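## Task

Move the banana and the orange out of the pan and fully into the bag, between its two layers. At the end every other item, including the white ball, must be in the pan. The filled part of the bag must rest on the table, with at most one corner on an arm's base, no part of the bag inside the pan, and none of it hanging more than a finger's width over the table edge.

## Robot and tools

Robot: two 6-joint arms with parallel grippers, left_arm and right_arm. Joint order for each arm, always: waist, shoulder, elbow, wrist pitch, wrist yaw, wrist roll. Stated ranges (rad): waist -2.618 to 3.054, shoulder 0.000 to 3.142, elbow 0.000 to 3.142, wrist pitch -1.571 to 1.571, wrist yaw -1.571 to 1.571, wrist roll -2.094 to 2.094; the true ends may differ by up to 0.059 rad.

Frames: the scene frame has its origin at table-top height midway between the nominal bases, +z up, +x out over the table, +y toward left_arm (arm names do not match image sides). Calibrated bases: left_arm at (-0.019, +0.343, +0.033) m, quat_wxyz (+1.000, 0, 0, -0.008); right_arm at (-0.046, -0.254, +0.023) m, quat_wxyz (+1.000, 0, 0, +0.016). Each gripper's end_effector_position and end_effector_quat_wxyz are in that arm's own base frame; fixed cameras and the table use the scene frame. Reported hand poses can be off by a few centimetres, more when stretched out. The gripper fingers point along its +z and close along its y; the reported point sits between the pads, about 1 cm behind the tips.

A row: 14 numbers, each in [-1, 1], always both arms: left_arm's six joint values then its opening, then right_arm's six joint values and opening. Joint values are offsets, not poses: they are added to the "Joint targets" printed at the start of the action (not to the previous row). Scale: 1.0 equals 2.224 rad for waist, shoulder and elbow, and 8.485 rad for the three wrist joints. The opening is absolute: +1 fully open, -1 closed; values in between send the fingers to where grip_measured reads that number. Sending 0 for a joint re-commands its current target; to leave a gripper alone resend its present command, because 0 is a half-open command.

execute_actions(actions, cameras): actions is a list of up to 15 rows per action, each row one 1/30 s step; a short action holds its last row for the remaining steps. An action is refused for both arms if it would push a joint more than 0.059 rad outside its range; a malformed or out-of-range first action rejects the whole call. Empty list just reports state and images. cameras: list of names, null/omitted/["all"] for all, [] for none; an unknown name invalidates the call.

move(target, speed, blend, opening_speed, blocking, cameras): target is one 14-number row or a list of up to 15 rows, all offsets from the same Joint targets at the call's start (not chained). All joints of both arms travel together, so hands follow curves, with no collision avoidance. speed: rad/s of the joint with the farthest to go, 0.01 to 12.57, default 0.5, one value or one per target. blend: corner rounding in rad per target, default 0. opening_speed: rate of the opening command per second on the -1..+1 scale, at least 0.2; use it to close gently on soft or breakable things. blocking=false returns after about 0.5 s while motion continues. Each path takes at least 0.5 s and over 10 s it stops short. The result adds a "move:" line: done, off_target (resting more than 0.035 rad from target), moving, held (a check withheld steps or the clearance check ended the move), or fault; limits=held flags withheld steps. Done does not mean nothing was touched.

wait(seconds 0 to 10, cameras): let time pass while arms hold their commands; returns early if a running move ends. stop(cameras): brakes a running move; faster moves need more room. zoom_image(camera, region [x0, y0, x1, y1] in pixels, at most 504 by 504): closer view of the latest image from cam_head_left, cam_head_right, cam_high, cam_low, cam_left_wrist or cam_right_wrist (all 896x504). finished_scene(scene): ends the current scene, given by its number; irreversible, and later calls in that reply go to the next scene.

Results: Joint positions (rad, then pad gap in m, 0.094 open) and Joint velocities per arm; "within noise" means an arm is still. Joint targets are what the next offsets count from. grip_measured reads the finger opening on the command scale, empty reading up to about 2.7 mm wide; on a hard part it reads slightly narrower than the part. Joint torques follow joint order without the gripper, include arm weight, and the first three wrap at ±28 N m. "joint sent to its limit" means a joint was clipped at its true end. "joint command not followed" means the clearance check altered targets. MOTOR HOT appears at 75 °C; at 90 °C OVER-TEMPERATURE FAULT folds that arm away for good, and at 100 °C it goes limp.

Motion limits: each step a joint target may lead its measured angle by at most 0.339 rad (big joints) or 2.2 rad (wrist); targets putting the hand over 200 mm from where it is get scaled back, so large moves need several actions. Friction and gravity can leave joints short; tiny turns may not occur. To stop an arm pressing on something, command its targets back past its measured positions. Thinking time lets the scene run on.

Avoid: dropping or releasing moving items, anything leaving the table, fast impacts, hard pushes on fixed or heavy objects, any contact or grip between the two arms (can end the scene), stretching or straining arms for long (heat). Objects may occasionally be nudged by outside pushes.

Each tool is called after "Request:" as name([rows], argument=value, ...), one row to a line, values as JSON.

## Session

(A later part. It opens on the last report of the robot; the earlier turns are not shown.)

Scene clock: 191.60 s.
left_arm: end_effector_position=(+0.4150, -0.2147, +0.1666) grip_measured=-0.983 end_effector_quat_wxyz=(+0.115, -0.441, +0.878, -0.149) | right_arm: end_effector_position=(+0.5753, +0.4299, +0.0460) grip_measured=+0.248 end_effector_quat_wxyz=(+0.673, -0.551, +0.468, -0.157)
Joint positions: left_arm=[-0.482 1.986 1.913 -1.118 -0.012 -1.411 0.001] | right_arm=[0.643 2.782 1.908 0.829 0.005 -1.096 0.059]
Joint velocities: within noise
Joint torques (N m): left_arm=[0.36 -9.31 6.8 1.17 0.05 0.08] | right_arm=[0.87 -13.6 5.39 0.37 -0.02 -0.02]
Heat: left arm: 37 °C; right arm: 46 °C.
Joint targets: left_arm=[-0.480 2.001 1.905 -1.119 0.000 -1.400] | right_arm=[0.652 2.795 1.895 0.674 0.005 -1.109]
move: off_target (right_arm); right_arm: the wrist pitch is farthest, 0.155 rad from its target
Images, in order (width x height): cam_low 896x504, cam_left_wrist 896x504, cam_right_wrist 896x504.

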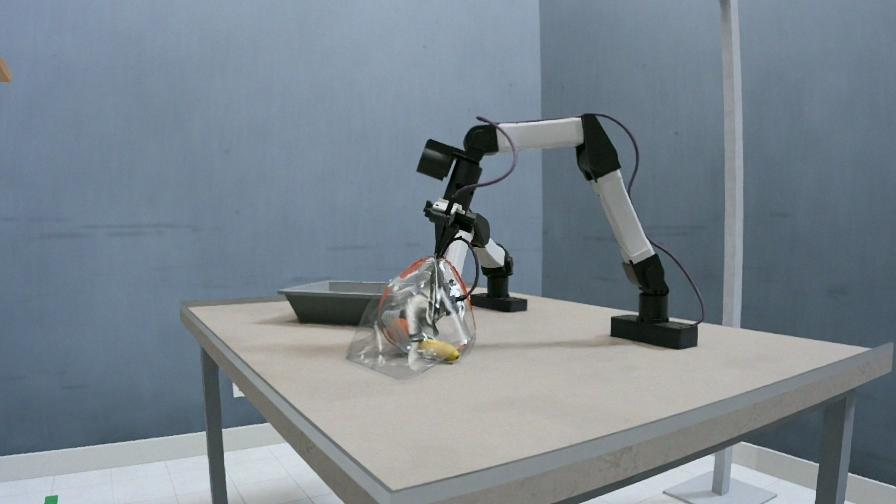

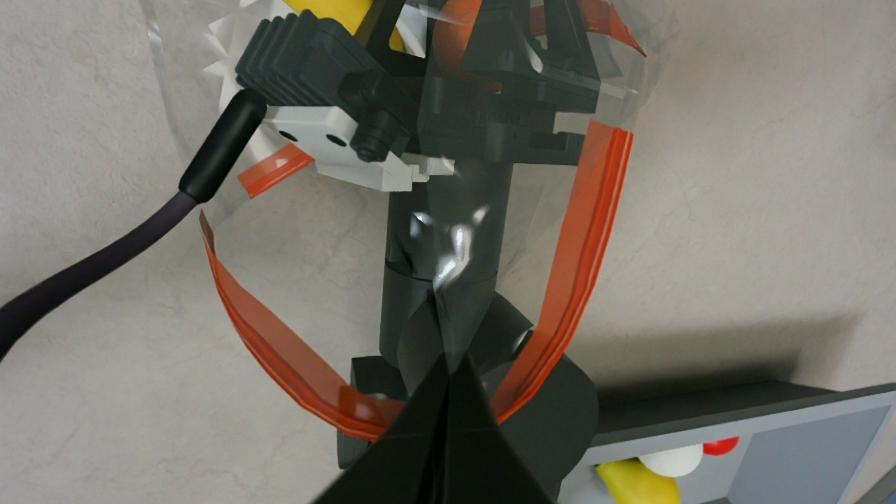

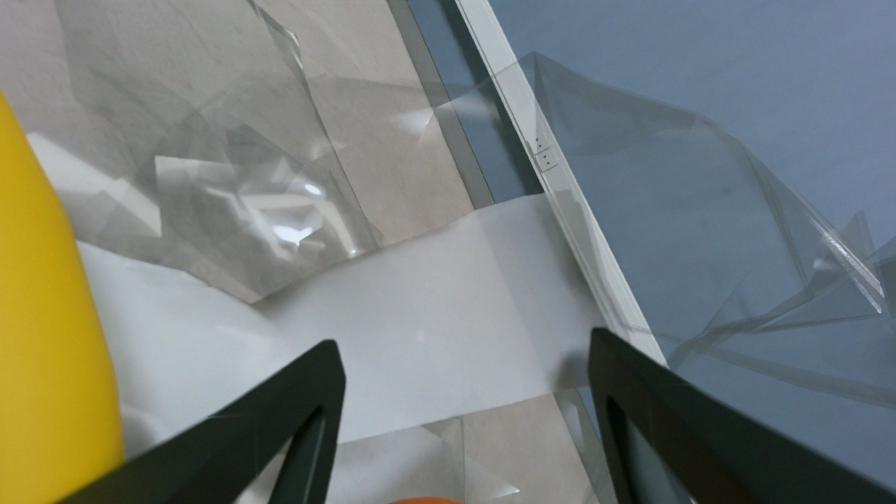

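Request:
move(target=[0,0,0,0,0,0,-1,0,0,0,0.0502,0,0,0.3], speed=0.5, cameras=["cam_right_wrist","cam_left_wrist","cam_low","cam_high"])

Scene clock: 193.50 s.
left_arm: end_effector_position=(+0.4151, -0.2148, +0.1666) grip_measured=-0.983 end_effector_quat_wxyz=(+0.115, -0.441, +0.877, -0.150) | right_arm: end_effector_position=(+0.5696, +0.4277, +0.1031) grip_measured=+0.299 end_effector_quat_wxyz=(+0.751, -0.487, +0.410, -0.176)
Joint positions: left_arm=[-0.482 1.986 1.913 -1.117 -0.012 -1.411 0.001] | right_arm=[0.645 2.78 1.897 1.074 0.004 -1.103 0.061]
Joint velocities: within noise
Joint torques (N m): left_arm=[0.4 -9.26 6.79 1.17 0.05 0.08] | right_arm=[0.65 -13.34 6.28 2.13 -0.02 0.03]
Heat: left arm: 37 °C; right arm: 46 °C.
Joint targets: left_arm=[-0.480 2.001 1.905 -1.119 0.000 -1.400] | right_arm=[0.652 2.795 1.895 1.100 0.005 -1.109]
move: done
Images, in order (width x height): cam_high 896x504, cam_low 896x504, cam_left_wrist 896x504, cam_right_wrist 896x504.

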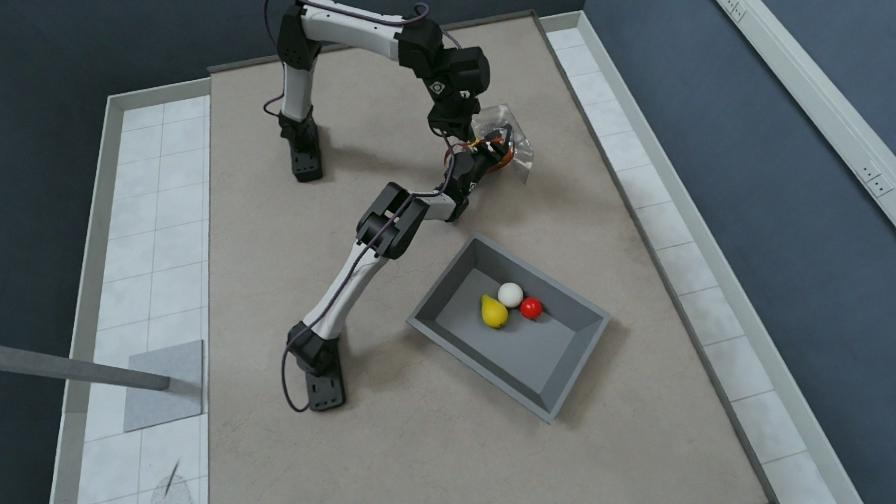

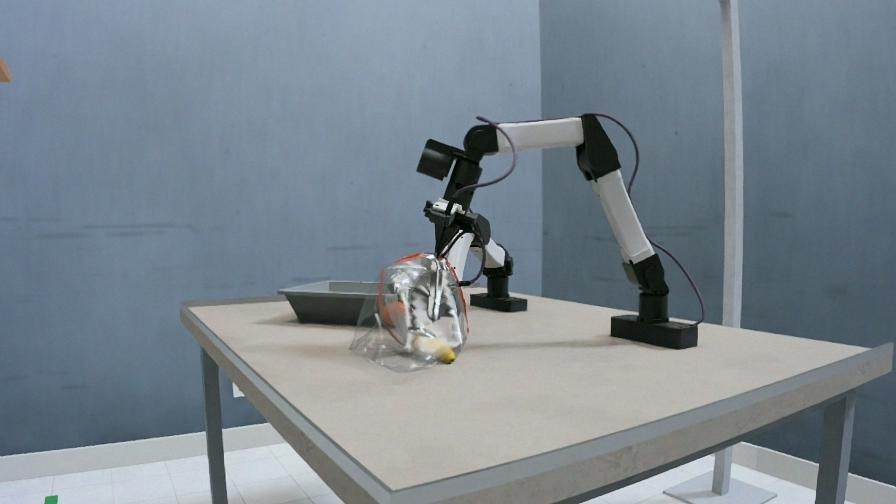

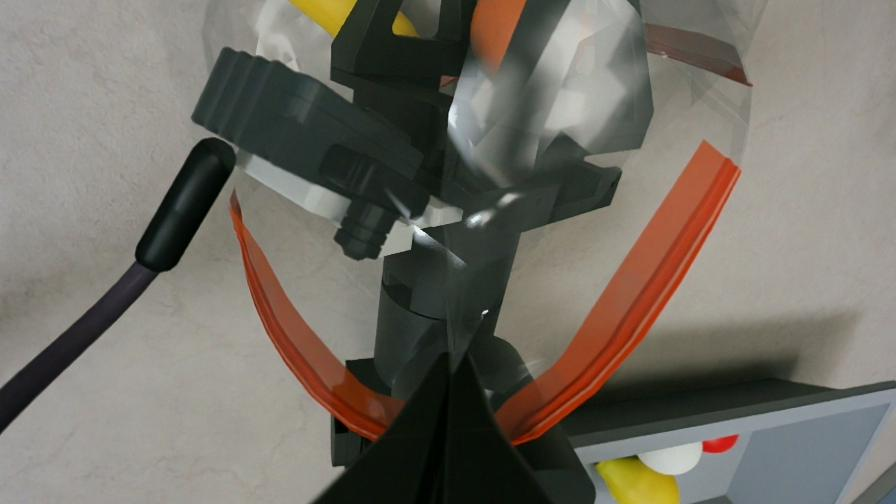

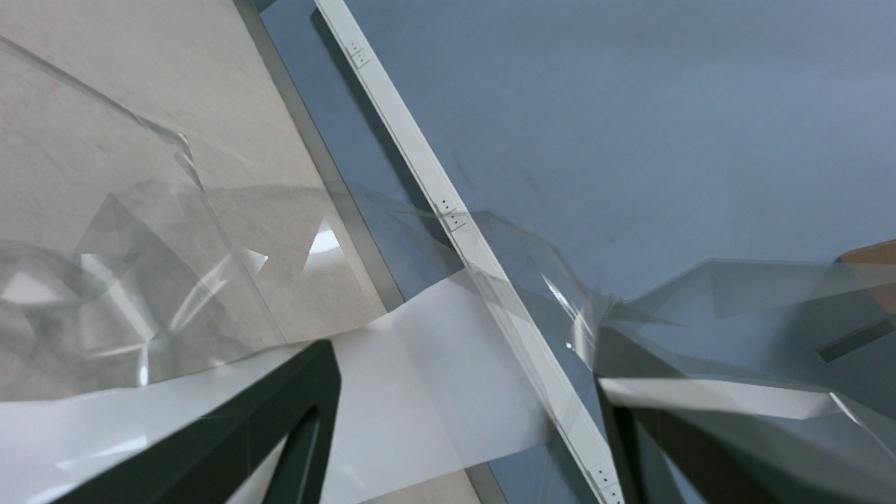

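Request:
move([
  [0,-0.0387,0.0405,-0.0104,0,0,-1,0,0,0,0,0,0,0.3],
  [0,-0.0387,0.0405,-0.0104,0,0,-1,0,0,0,-0.0200,0,0.0718,0.3],
], speed=0.4, cameras=["cam_right_wrist","cam_left_wrist","cam_low"])

Scene clock: 196.97 s.
left_arm: end_effector_position=(+0.4056, -0.2098, +0.2052) grip_measured=-0.983 end_effector_quat_wxyz=(+0.127, -0.439, +0.874, -0.166) | right_arm: end_effector_position=(+0.5726, +0.4299, +0.0763) grip_measured=+0.299 end_effector_quat_wxyz=(+0.734, -0.367, +0.569, +0.049)
Joint positions: left_arm=[-0.482 1.933 1.979 -1.197 -0.012 -1.411 0.001] | right_arm=[0.645 2.78 1.897 0.965 0.005 -0.506 0.061]
Joint velocities: within noise
Joint torques (N m): left_arm=[0.42 -11.28 9.01 1.17 0.05 0.09] | right_arm=[0.62 -13.41 6.34 1.56 -0.03 0.14]
Heat: left arm: 38 °C; right arm: 48 °C.
Joint targets: left_arm=[-0.480 1.914 1.995 -1.208 0.000 -1.400] | right_arm=[0.652 2.795 1.895 0.930 0.005 -0.500]
move: done
Images, in order (width x height): cam_low 896x504, cam_left_wrist 896x504, cam_right_wrist 896x504.

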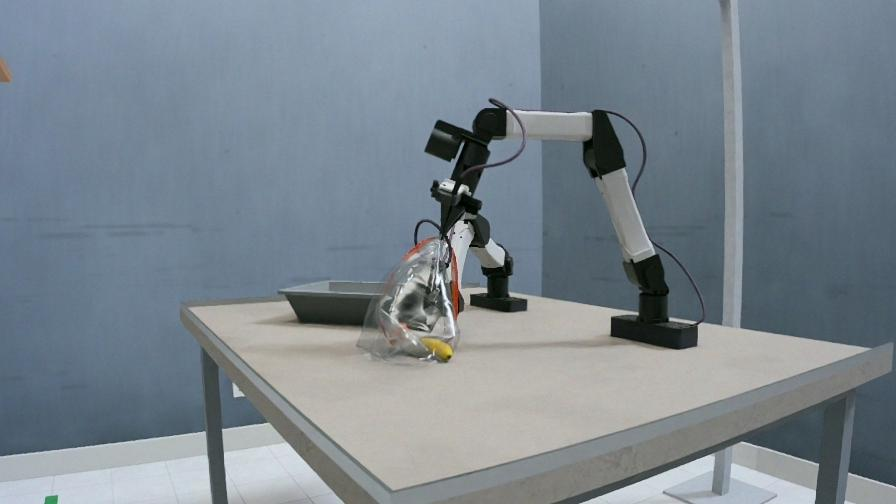

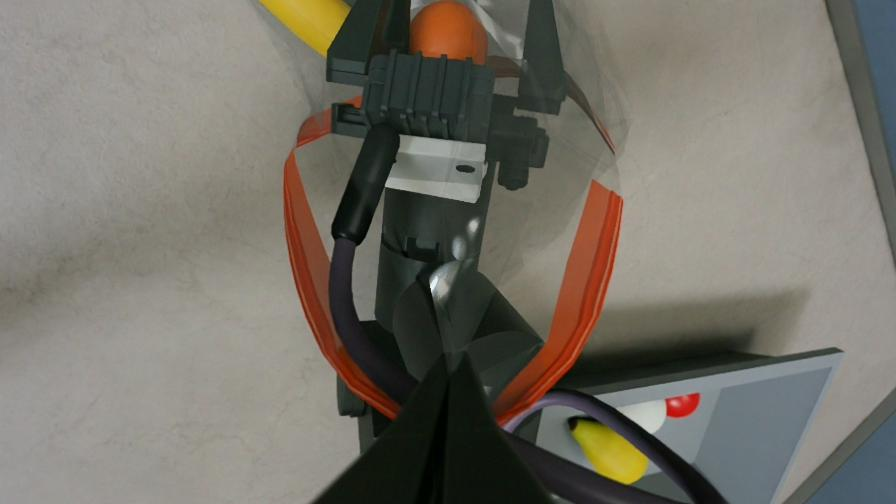

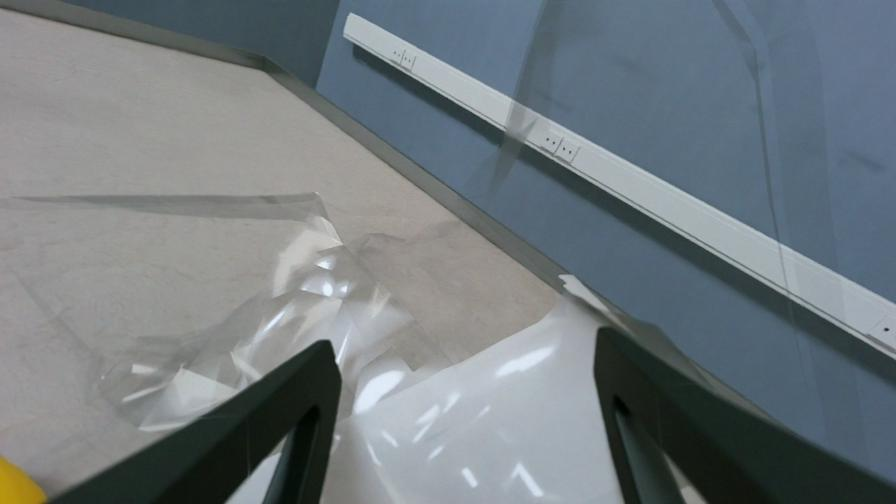

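Request:
move(target=[0,0,0,0,0,0,-1,0,-0.2109,-0.281,0.0006,0,0,0.3], speed=0.5, cameras=["cam_right_wrist","cam_left_wrist","cam_low"])

Scene clock: 199.10 s.
left_arm: end_effector_position=(+0.4050, -0.2095, +0.2048) grip_measured=-0.983 end_effector_quat_wxyz=(+0.126, -0.439, +0.874, -0.164) | right_arm: end_effector_position=(+0.4918, +0.3759, +0.0608) grip_measured=+0.299 end_effector_quat_wxyz=(+0.641, -0.415, +0.644, +0.051)
Joint positions: left_arm=[-0.482 1.933 1.979 -1.2 -0.012 -1.411 0.001] | right_arm=[0.653 2.38 1.275 0.93 0.002 -0.493 0.061]
Joint velocities: within noise
Joint torques (N m): left_arm=[0.39 -11.25 9.05 1.18 0.04 0.08] | right_arm=[-0.09 -16.79 5.26 2 0 0]
Heat: left arm: 39 °C; right arm: 49 °C.
Joint targets: left_arm=[-0.480 1.914 1.995 -1.208 0.000 -1.400] | right_arm=[0.652 2.326 1.270 0.936 0.005 -0.500]
move: off_target (right_arm); right_arm: the shoulder is farthest, 0.054 rad from its target
Images, in order (width x height): cam_low 896x504, cam_left_wrist 896x504, cam_right_wrist 896x504.

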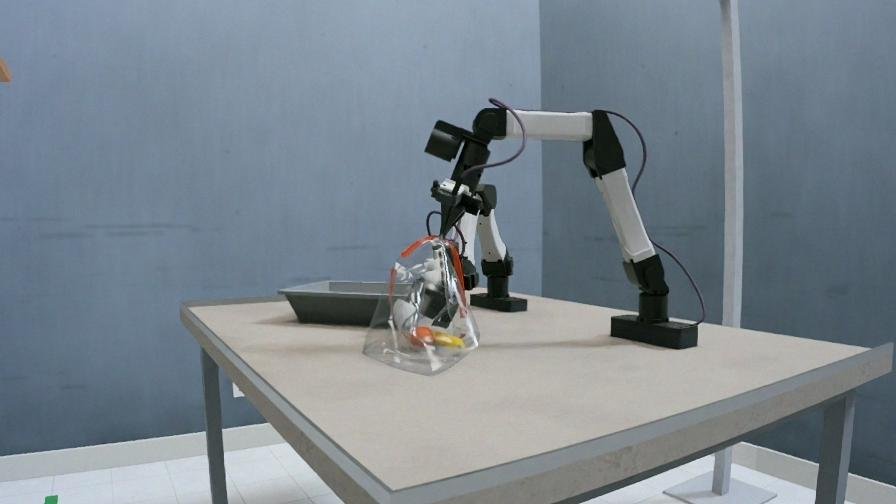

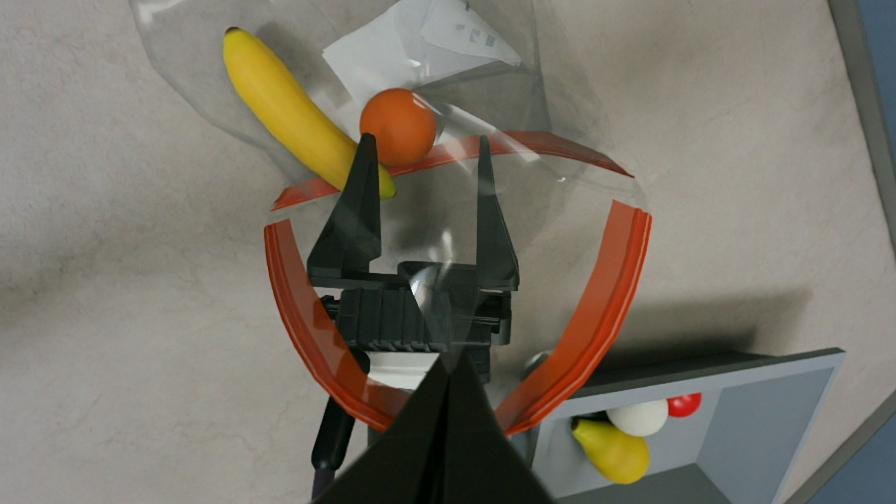

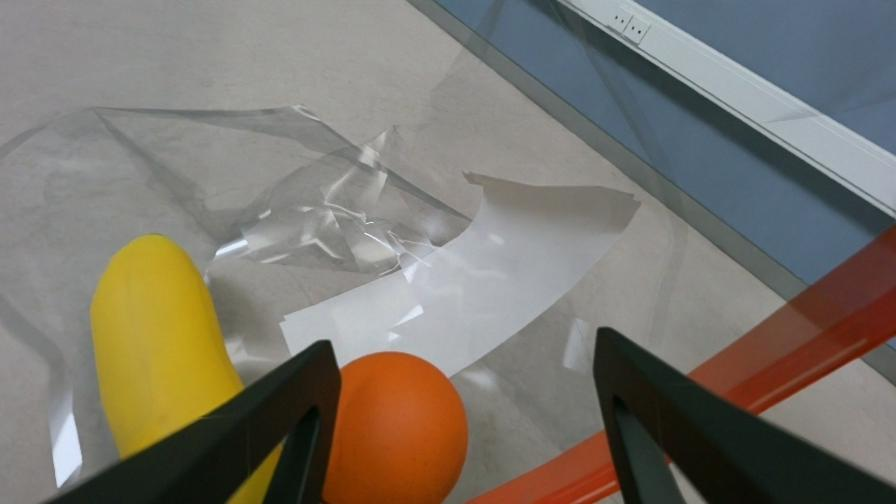

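Request:
move([
  [0,0,0,0,0,0,-1,-0.003,-0.1264,-0.1106,-0.0467,0,0.0118,0.3],
  [0,0,0,0,0,0,-1,-0.003,-0.0648,-0.1219,-0.0278,0,0.0118,-1],
], speed=0.6, opening_speed=3, cameras=["cam_right_wrist","cam_left_wrist","cam_low"])

Scene clock: 203.40 s.
left_arm: end_effector_position=(+0.4050, -0.2095, +0.2048) grip_measured=-0.983 end_effector_quat_wxyz=(+0.126, -0.439, +0.874, -0.164) | right_arm: end_effector_position=(+0.4278, +0.3264, +0.0113) grip_measured=-0.990 end_effector_quat_wxyz=(+0.509, -0.433, +0.741, +0.062)
Joint positions: left_arm=[-0.482 1.933 1.979 -1.2 -0.012 -1.411 0.001] | right_arm=[0.652 2.172 1 0.679 0.002 -0.407 0]
Joint velocities: within noise
Joint torques (N m): left_arm=[0.42 -11.28 9.06 1.17 0.05 0.09] | right_arm=[-0.68 -9.39 5.24 2.06 -0.01 0.13]
Heat: left arm: 40 °C; right arm: 49 °C.
Joint targets: left_arm=[-0.480 1.914 1.995 -1.208 0.000 -1.400] | right_arm=[0.645 2.181 0.999 0.700 0.005 -0.400]
move: done
Images, in order (width x height): cam_low 896x504, cam_left_wrist 896x504, cam_right_wrist 896x504.

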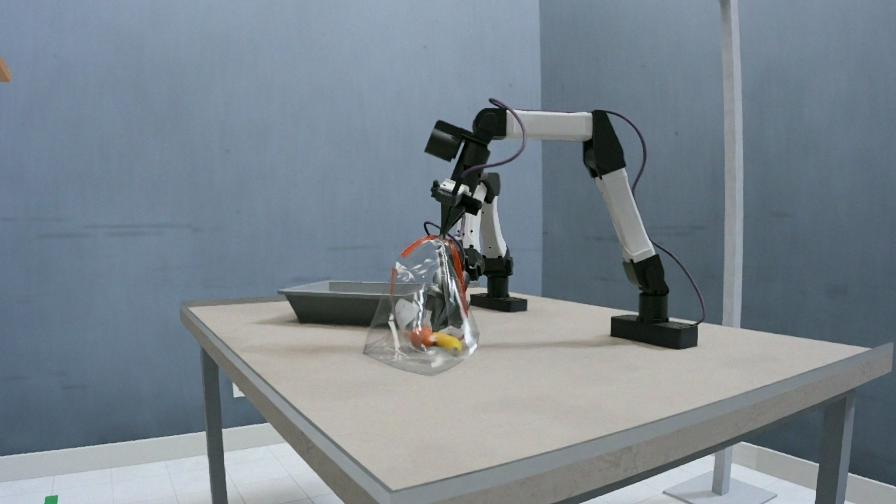

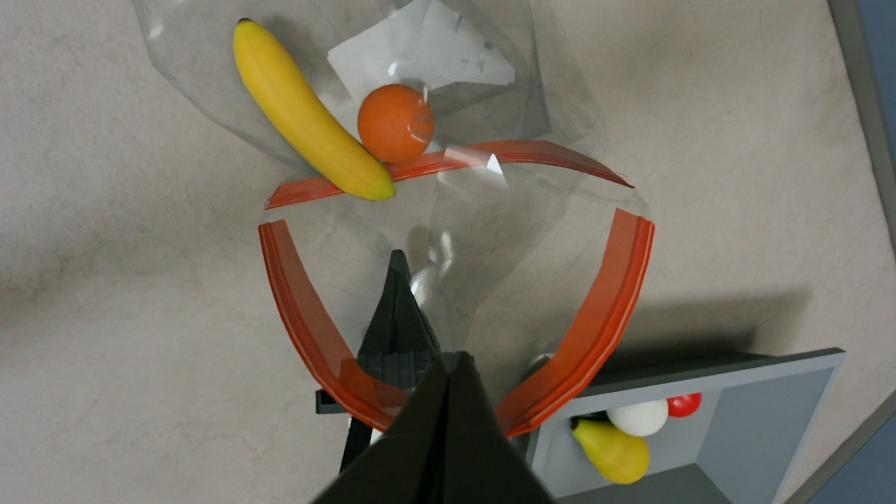

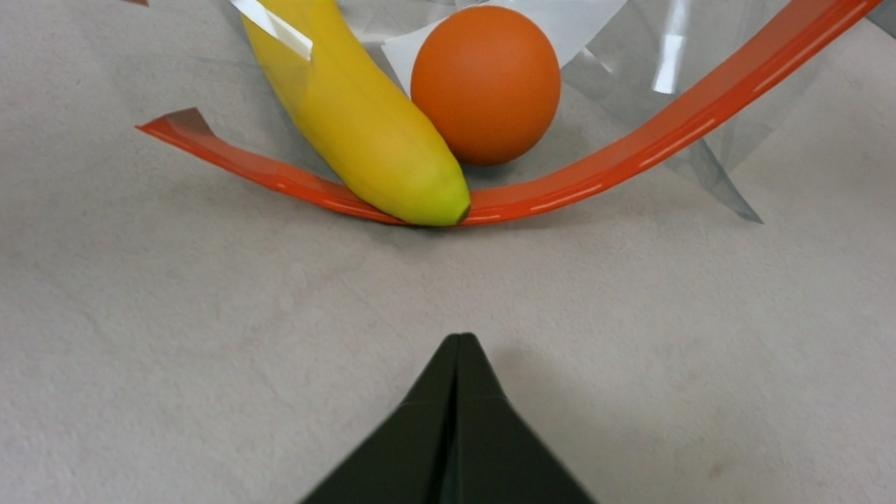

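Request:
move([
  [0,0,0,0,0,0,-1,0.0045,0.0782,0.1434,-0.0169,0,0,-1],
  [0,0,0,0,0,0,-1,0.009,0.1538,0.2995,-0.0377,0,0,-1],
], speed=0.4, blend=[0.1,0], cameras=["cam_right_wrist","cam_left_wrist","cam_low"])

Scene clock: 206.17 s.
left_arm: end_effector_position=(+0.4050, -0.2095, +0.2048) grip_measured=-0.983 end_effector_quat_wxyz=(+0.126, -0.439, +0.874, -0.164) | right_arm: end_effector_position=(+0.5189, +0.4004, +0.0052) grip_measured=-0.991 end_effector_quat_wxyz=(+0.510, -0.435, +0.739, +0.063)
Joint positions: left_arm=[-0.482 1.933 1.979 -1.2 -0.012 -1.411 0.001] | right_arm=[0.658 2.506 1.638 0.377 0.002 -0.407 0]
Joint velocities: within noise
Joint torques (N m): left_arm=[0.38 -11.3 9.06 1.18 0.04 0.08] | right_arm=[0.64 -11.96 9.1 1.87 -0.01 0.14]
Heat: left arm: 41 °C; right arm: 49 °C.
Joint targets: left_arm=[-0.480 1.914 1.995 -1.208 0.000 -1.400] | right_arm=[0.665 2.524 1.666 0.380 0.005 -0.400]
move: done
Images, in order (width x height): cam_low 896x504, cam_left_wrist 896x504, cam_right_wrist 896x504.

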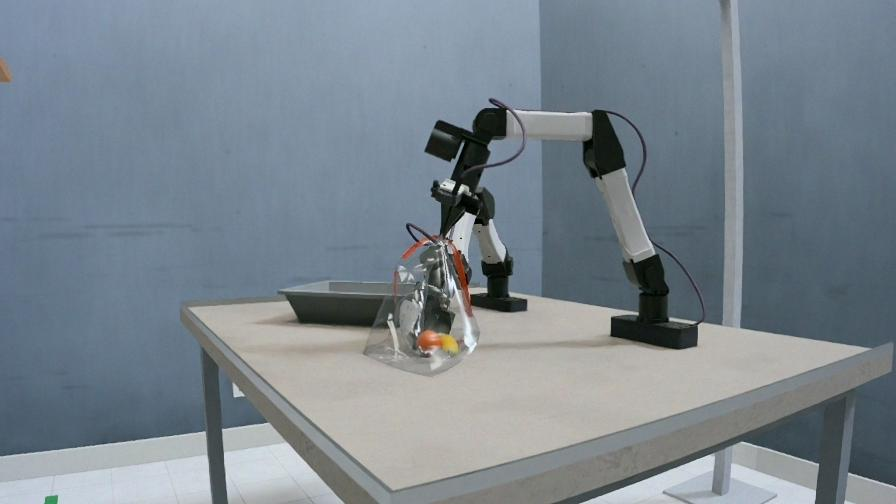

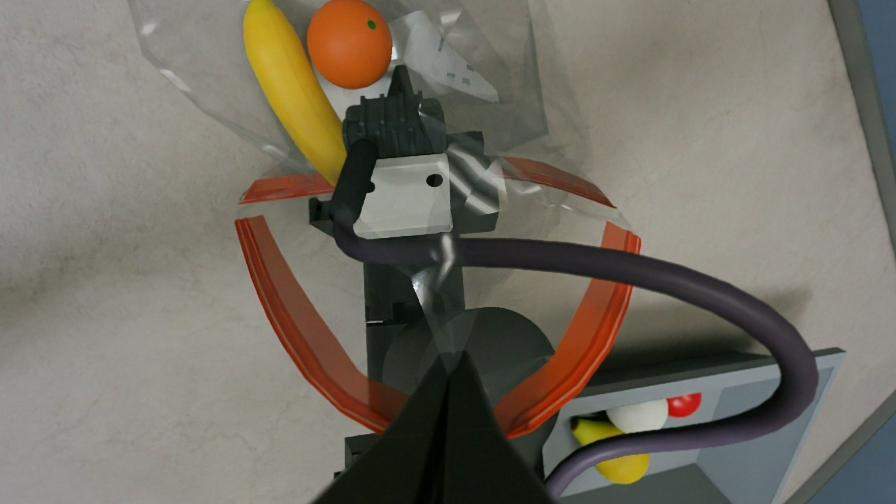

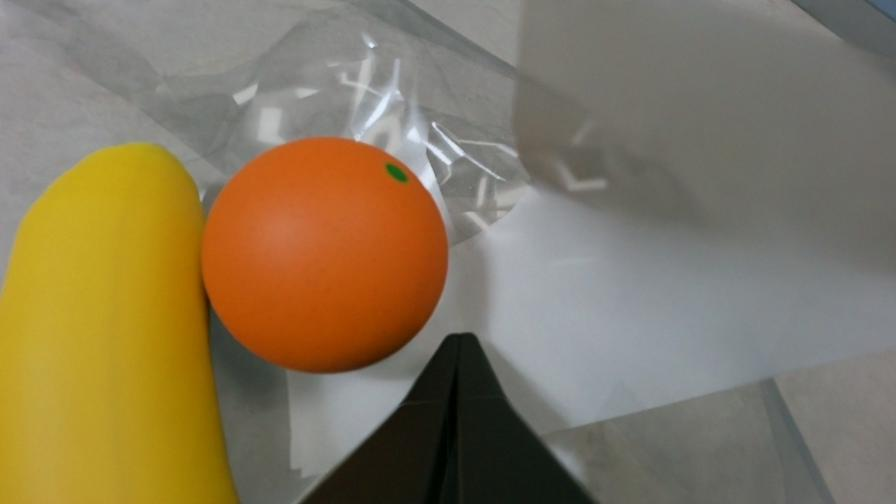

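Request:
move([
  [0,0,0,0,0,0,-1,-0.0022,-0.17,-0.3332,0.0421,0,0,-1],
  [0,0,0,0,0,0,-1,0.0315,-0.17,-0.3332,0.0421,0,0,-1],
], speed=0.7, cameras=["cam_right_wrist","cam_left_wrist"])

Scene clock: 208.63 s.
left_arm: end_effector_position=(+0.4050, -0.2095, +0.2048) grip_measured=-0.983 end_effector_quat_wxyz=(+0.126, -0.439, +0.874, -0.164) | right_arm: end_effector_position=(+0.3889, +0.3498, -0.0035) grip_measured=-0.991 end_effector_quat_wxyz=(+0.502, -0.463, +0.726, +0.080)
Joint positions: left_arm=[-0.482 1.933 1.979 -1.2 -0.012 -1.411 0.001] | right_arm=[0.735 2.182 0.933 0.745 0.008 -0.406 0]
Joint velocities: within noise
Joint torques (N m): left_arm=[0.42 -11.28 9.05 1.19 0.05 0.09] | right_arm=[0.02 -13.12 4.11 1.77 -0.06 0.13]
Heat: left arm: 41 °C; right arm: 50 °C.
Joint targets: left_arm=[-0.480 1.914 1.995 -1.208 0.000 -1.400] | right_arm=[0.735 2.146 0.924 0.737 0.005 -0.400]
move: off_target (right_arm); right_arm: the shoulder is farthest, 0.036 rad from its target
Images, in order (width x height): cam_left_wrist 896x504, cam_right_wrist 896x504.

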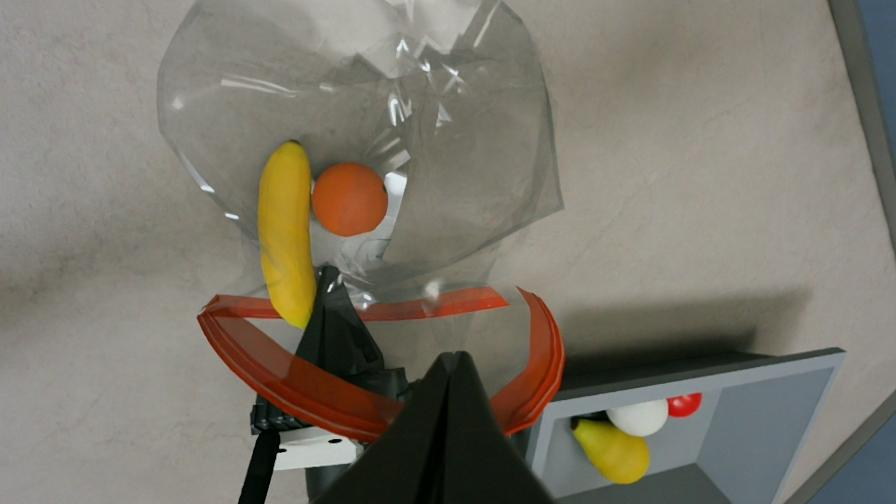

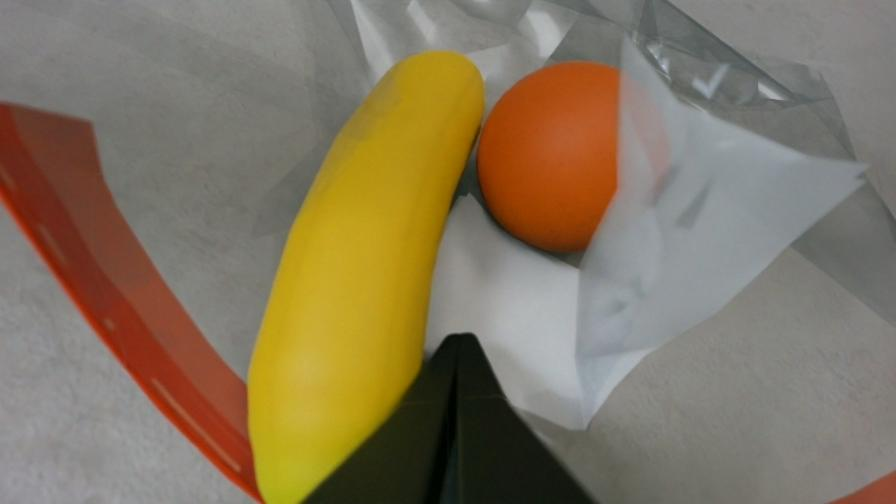

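Request:
move([
  [0,0,0,0,0,0,-1,0,-0.0953,-0.0229,-0.0185,0,0,-1],
  [0,0,0,0,0,0,-1,0.018,-0.1978,-0.1174,-0.0321,0,0,-1],
  [0,0,0,0,0,0,-1,0.018,-0.1079,-0.1412,-0.0022,0,0,-1],
], speed=0.6, blend=[0.05,0.05,0], cameras=["cam_right_wrist","cam_left_wrist","cam_low"])

Scene clock: 211.50 s.
left_arm: end_effector_position=(+0.4050, -0.2095, +0.2048) grip_measured=-0.983 end_effector_quat_wxyz=(+0.126, -0.439, +0.874, -0.164) | right_arm: end_effector_position=(+0.3144, +0.3027, +0.0062) grip_measured=-0.991 end_effector_quat_wxyz=(+0.463, -0.488, +0.736, +0.081)
Joint positions: left_arm=[-0.482 1.933 1.979 -1.2 -0.012 -1.411 0.001] | right_arm=[0.77 1.899 0.609 0.697 0.008 -0.406 0]
Joint velocities: within noise
Joint torques (N m): left_arm=[0.39 -11.33 9.07 1.18 0.04 0.09] | right_arm=[0.59 -6.93 4.77 1.97 -0.06 0.13]
Heat: left arm: 42 °C; right arm: 50 °C.
Joint targets: left_arm=[-0.480 1.914 1.995 -1.208 0.000 -1.400] | right_arm=[0.775 1.905 0.610 0.718 0.005 -0.400]
move: done
Images, in order (width x height): cam_low 896x504, cam_left_wrist 896x504, cam_right_wrist 896x504.

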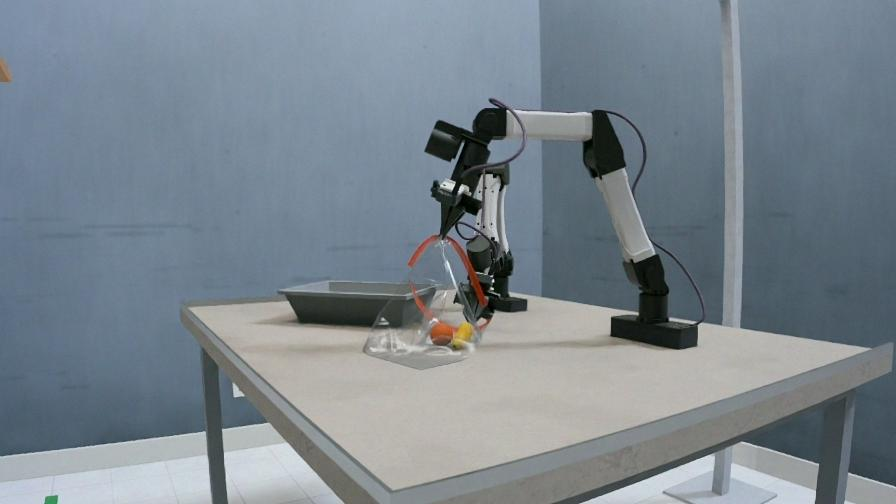

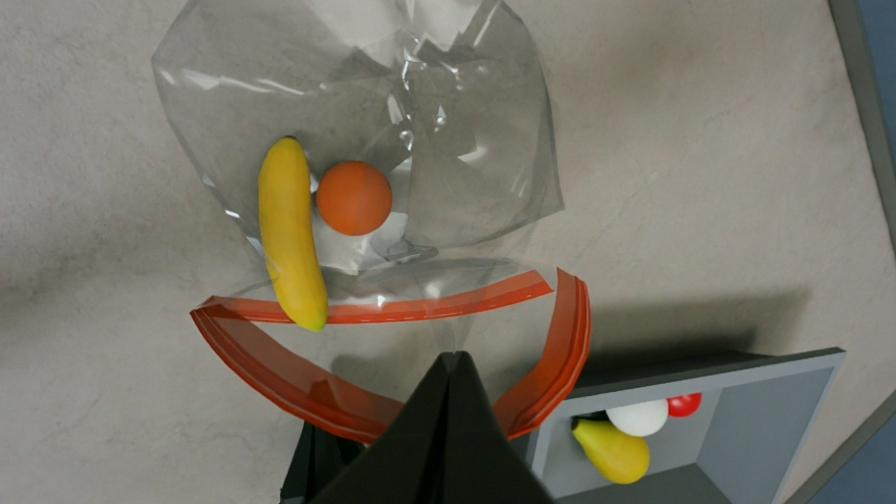

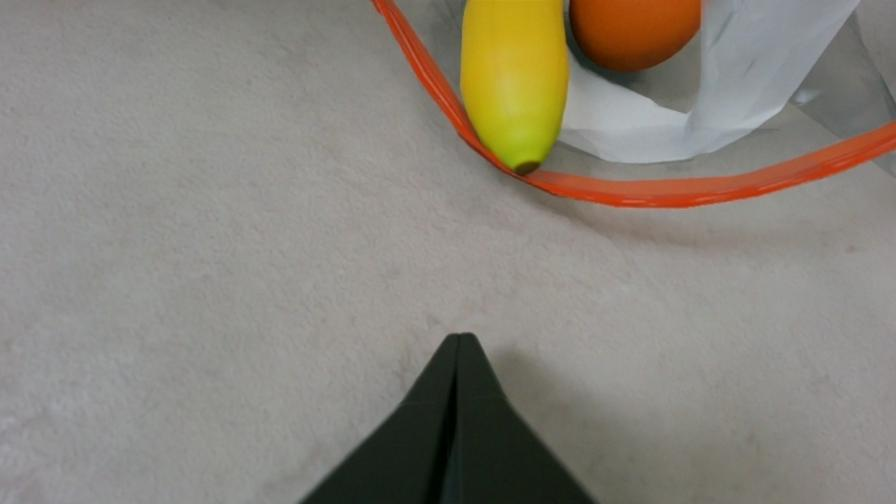

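Request:
move([
  [0,0,0,0,0,0,-1,-0.027,0,0,0,0,0,-0.6],
  [0,0,0,0,0,0,-1,-0.0247,0.0872,0.1178,-0.0021,0,0,-0.6],
  [0,0,0,0,0,0,-1,-0.0157,0.1799,0.272,-0.0127,0,0,-0.6],
], speed=0.4, blend=[0,0.1,0], cameras=["cam_right_wrist","cam_left_wrist","cam_low"])

Scene clock: 214.57 s.
left_arm: end_effector_position=(+0.4050, -0.2095, +0.2048) grip_measured=-0.983 end_effector_quat_wxyz=(+0.126, -0.439, +0.874, -0.164) | right_arm: end_effector_position=(+0.4296, +0.3852, +0.0031) grip_measured=-0.601 end_effector_quat_wxyz=(+0.506, -0.461, +0.724, +0.080)
Joint positions: left_arm=[-0.482 1.933 1.979 -1.2 -0.012 -1.411 0.001] | right_arm=[0.733 2.291 1.191 0.606 0.007 -0.406 0.019]
Joint velocities: within noise
Joint torques (N m): left_arm=[0.4 -11.25 9.02 1.19 0.05 0.08] | right_arm=[0.68 -10.09 7.92 1.9 -0.06 0.13]
Heat: left arm: 42 °C; right arm: 49 °C.
Joint targets: left_arm=[-0.480 1.914 1.995 -1.208 0.000 -1.400] | right_arm=[0.740 2.306 1.215 0.611 0.005 -0.400]
move: done
Images, in order (width x height): cam_low 896x504, cam_left_wrist 896x504, cam_right_wrist 896x504.

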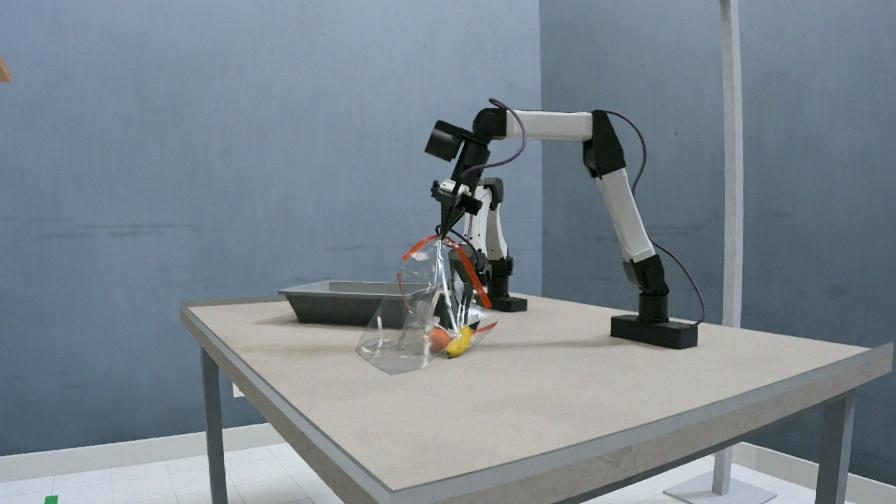

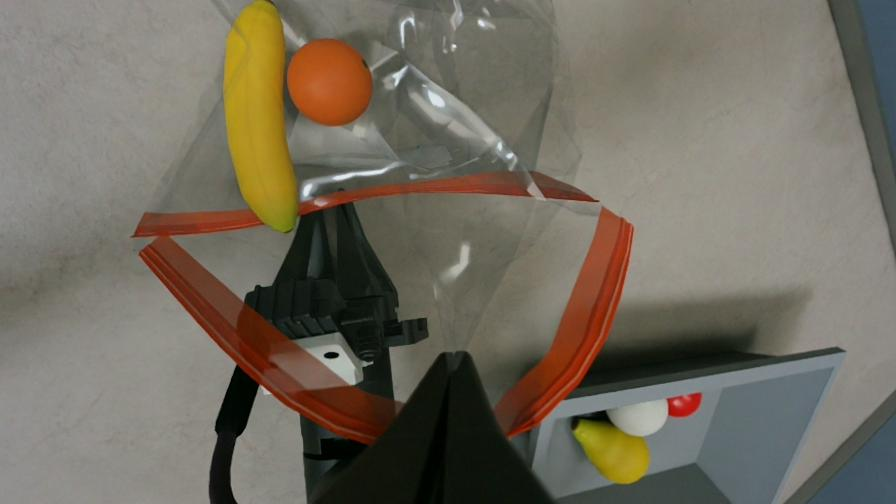

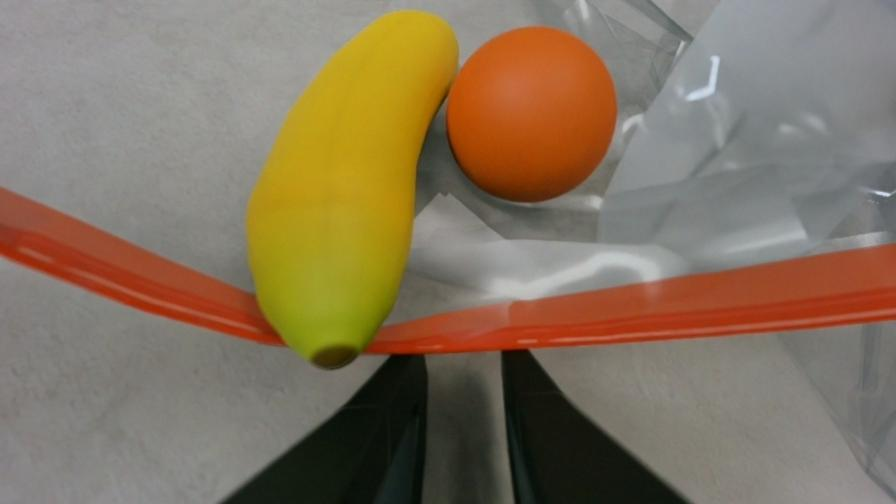

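Request:
move([
  [0,-0.0207,0.0495,-0.0103,0,0,-1,0,0,0,0,0,0,-0.6],
  [0,-0.0207,0.0495,-0.0103,0,0,-1,0,-0.0171,-0.0247,0.05,0,0,-0.6],
], speed=0.5, cameras=["cam_right_wrist","cam_left_wrist","cam_low"])

Scene clock: 217.20 s.
left_arm: end_effector_position=(+0.3963, -0.2049, +0.2550) grip_measured=-0.983 end_effector_quat_wxyz=(+0.147, -0.436, +0.866, -0.194) | right_arm: end_effector_position=(+0.4465, +0.4005, +0.0876) grip_measured=-0.601 end_effector_quat_wxyz=(+0.656, -0.401, +0.630, +0.106)
Joint positions: left_arm=[-0.482 1.884 2.09 -1.284 -0.012 -1.411 0.001] | right_arm=[0.733 2.291 1.164 1.011 0.007 -0.406 0.019]
Joint velocities: within noise
Joint torques (N m): left_arm=[0.42 -10.39 8.77 1.3 0.06 0.09] | right_arm=[0.68 -13.39 5.29 2.22 -0.05 0.13]
Heat: left arm: 42 °C; right arm: 49 °C.
Joint targets: left_arm=[-0.480 1.868 2.105 -1.295 0.000 -1.400] | right_arm=[0.740 2.268 1.160 1.035 0.005 -0.400]
move: done
Images, in order (width x height): cam_low 896x504, cam_left_wrist 896x504, cam_right_wrist 896x504.

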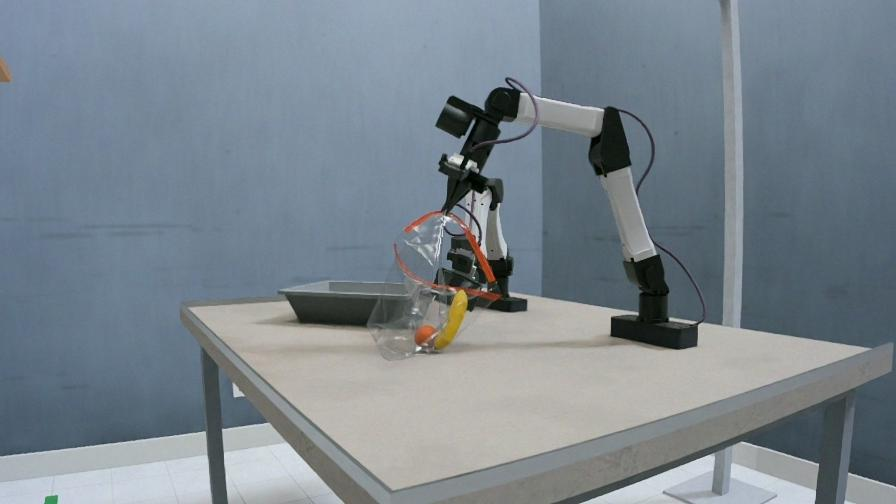

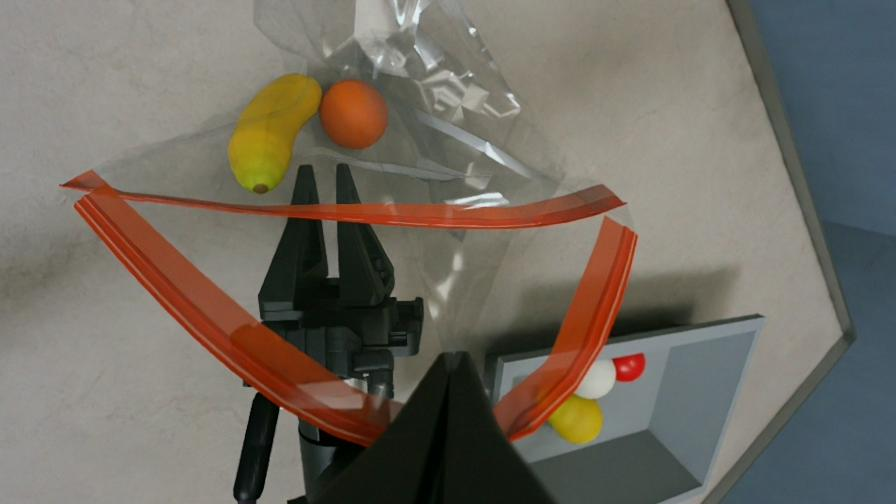

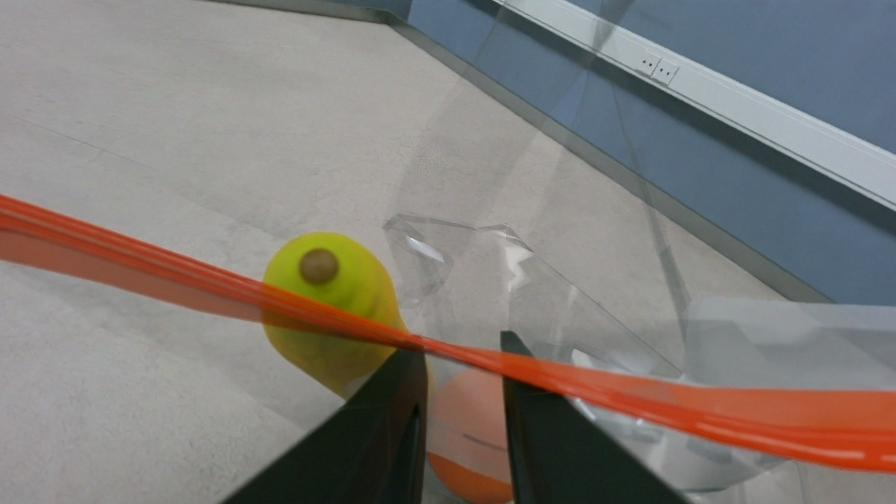

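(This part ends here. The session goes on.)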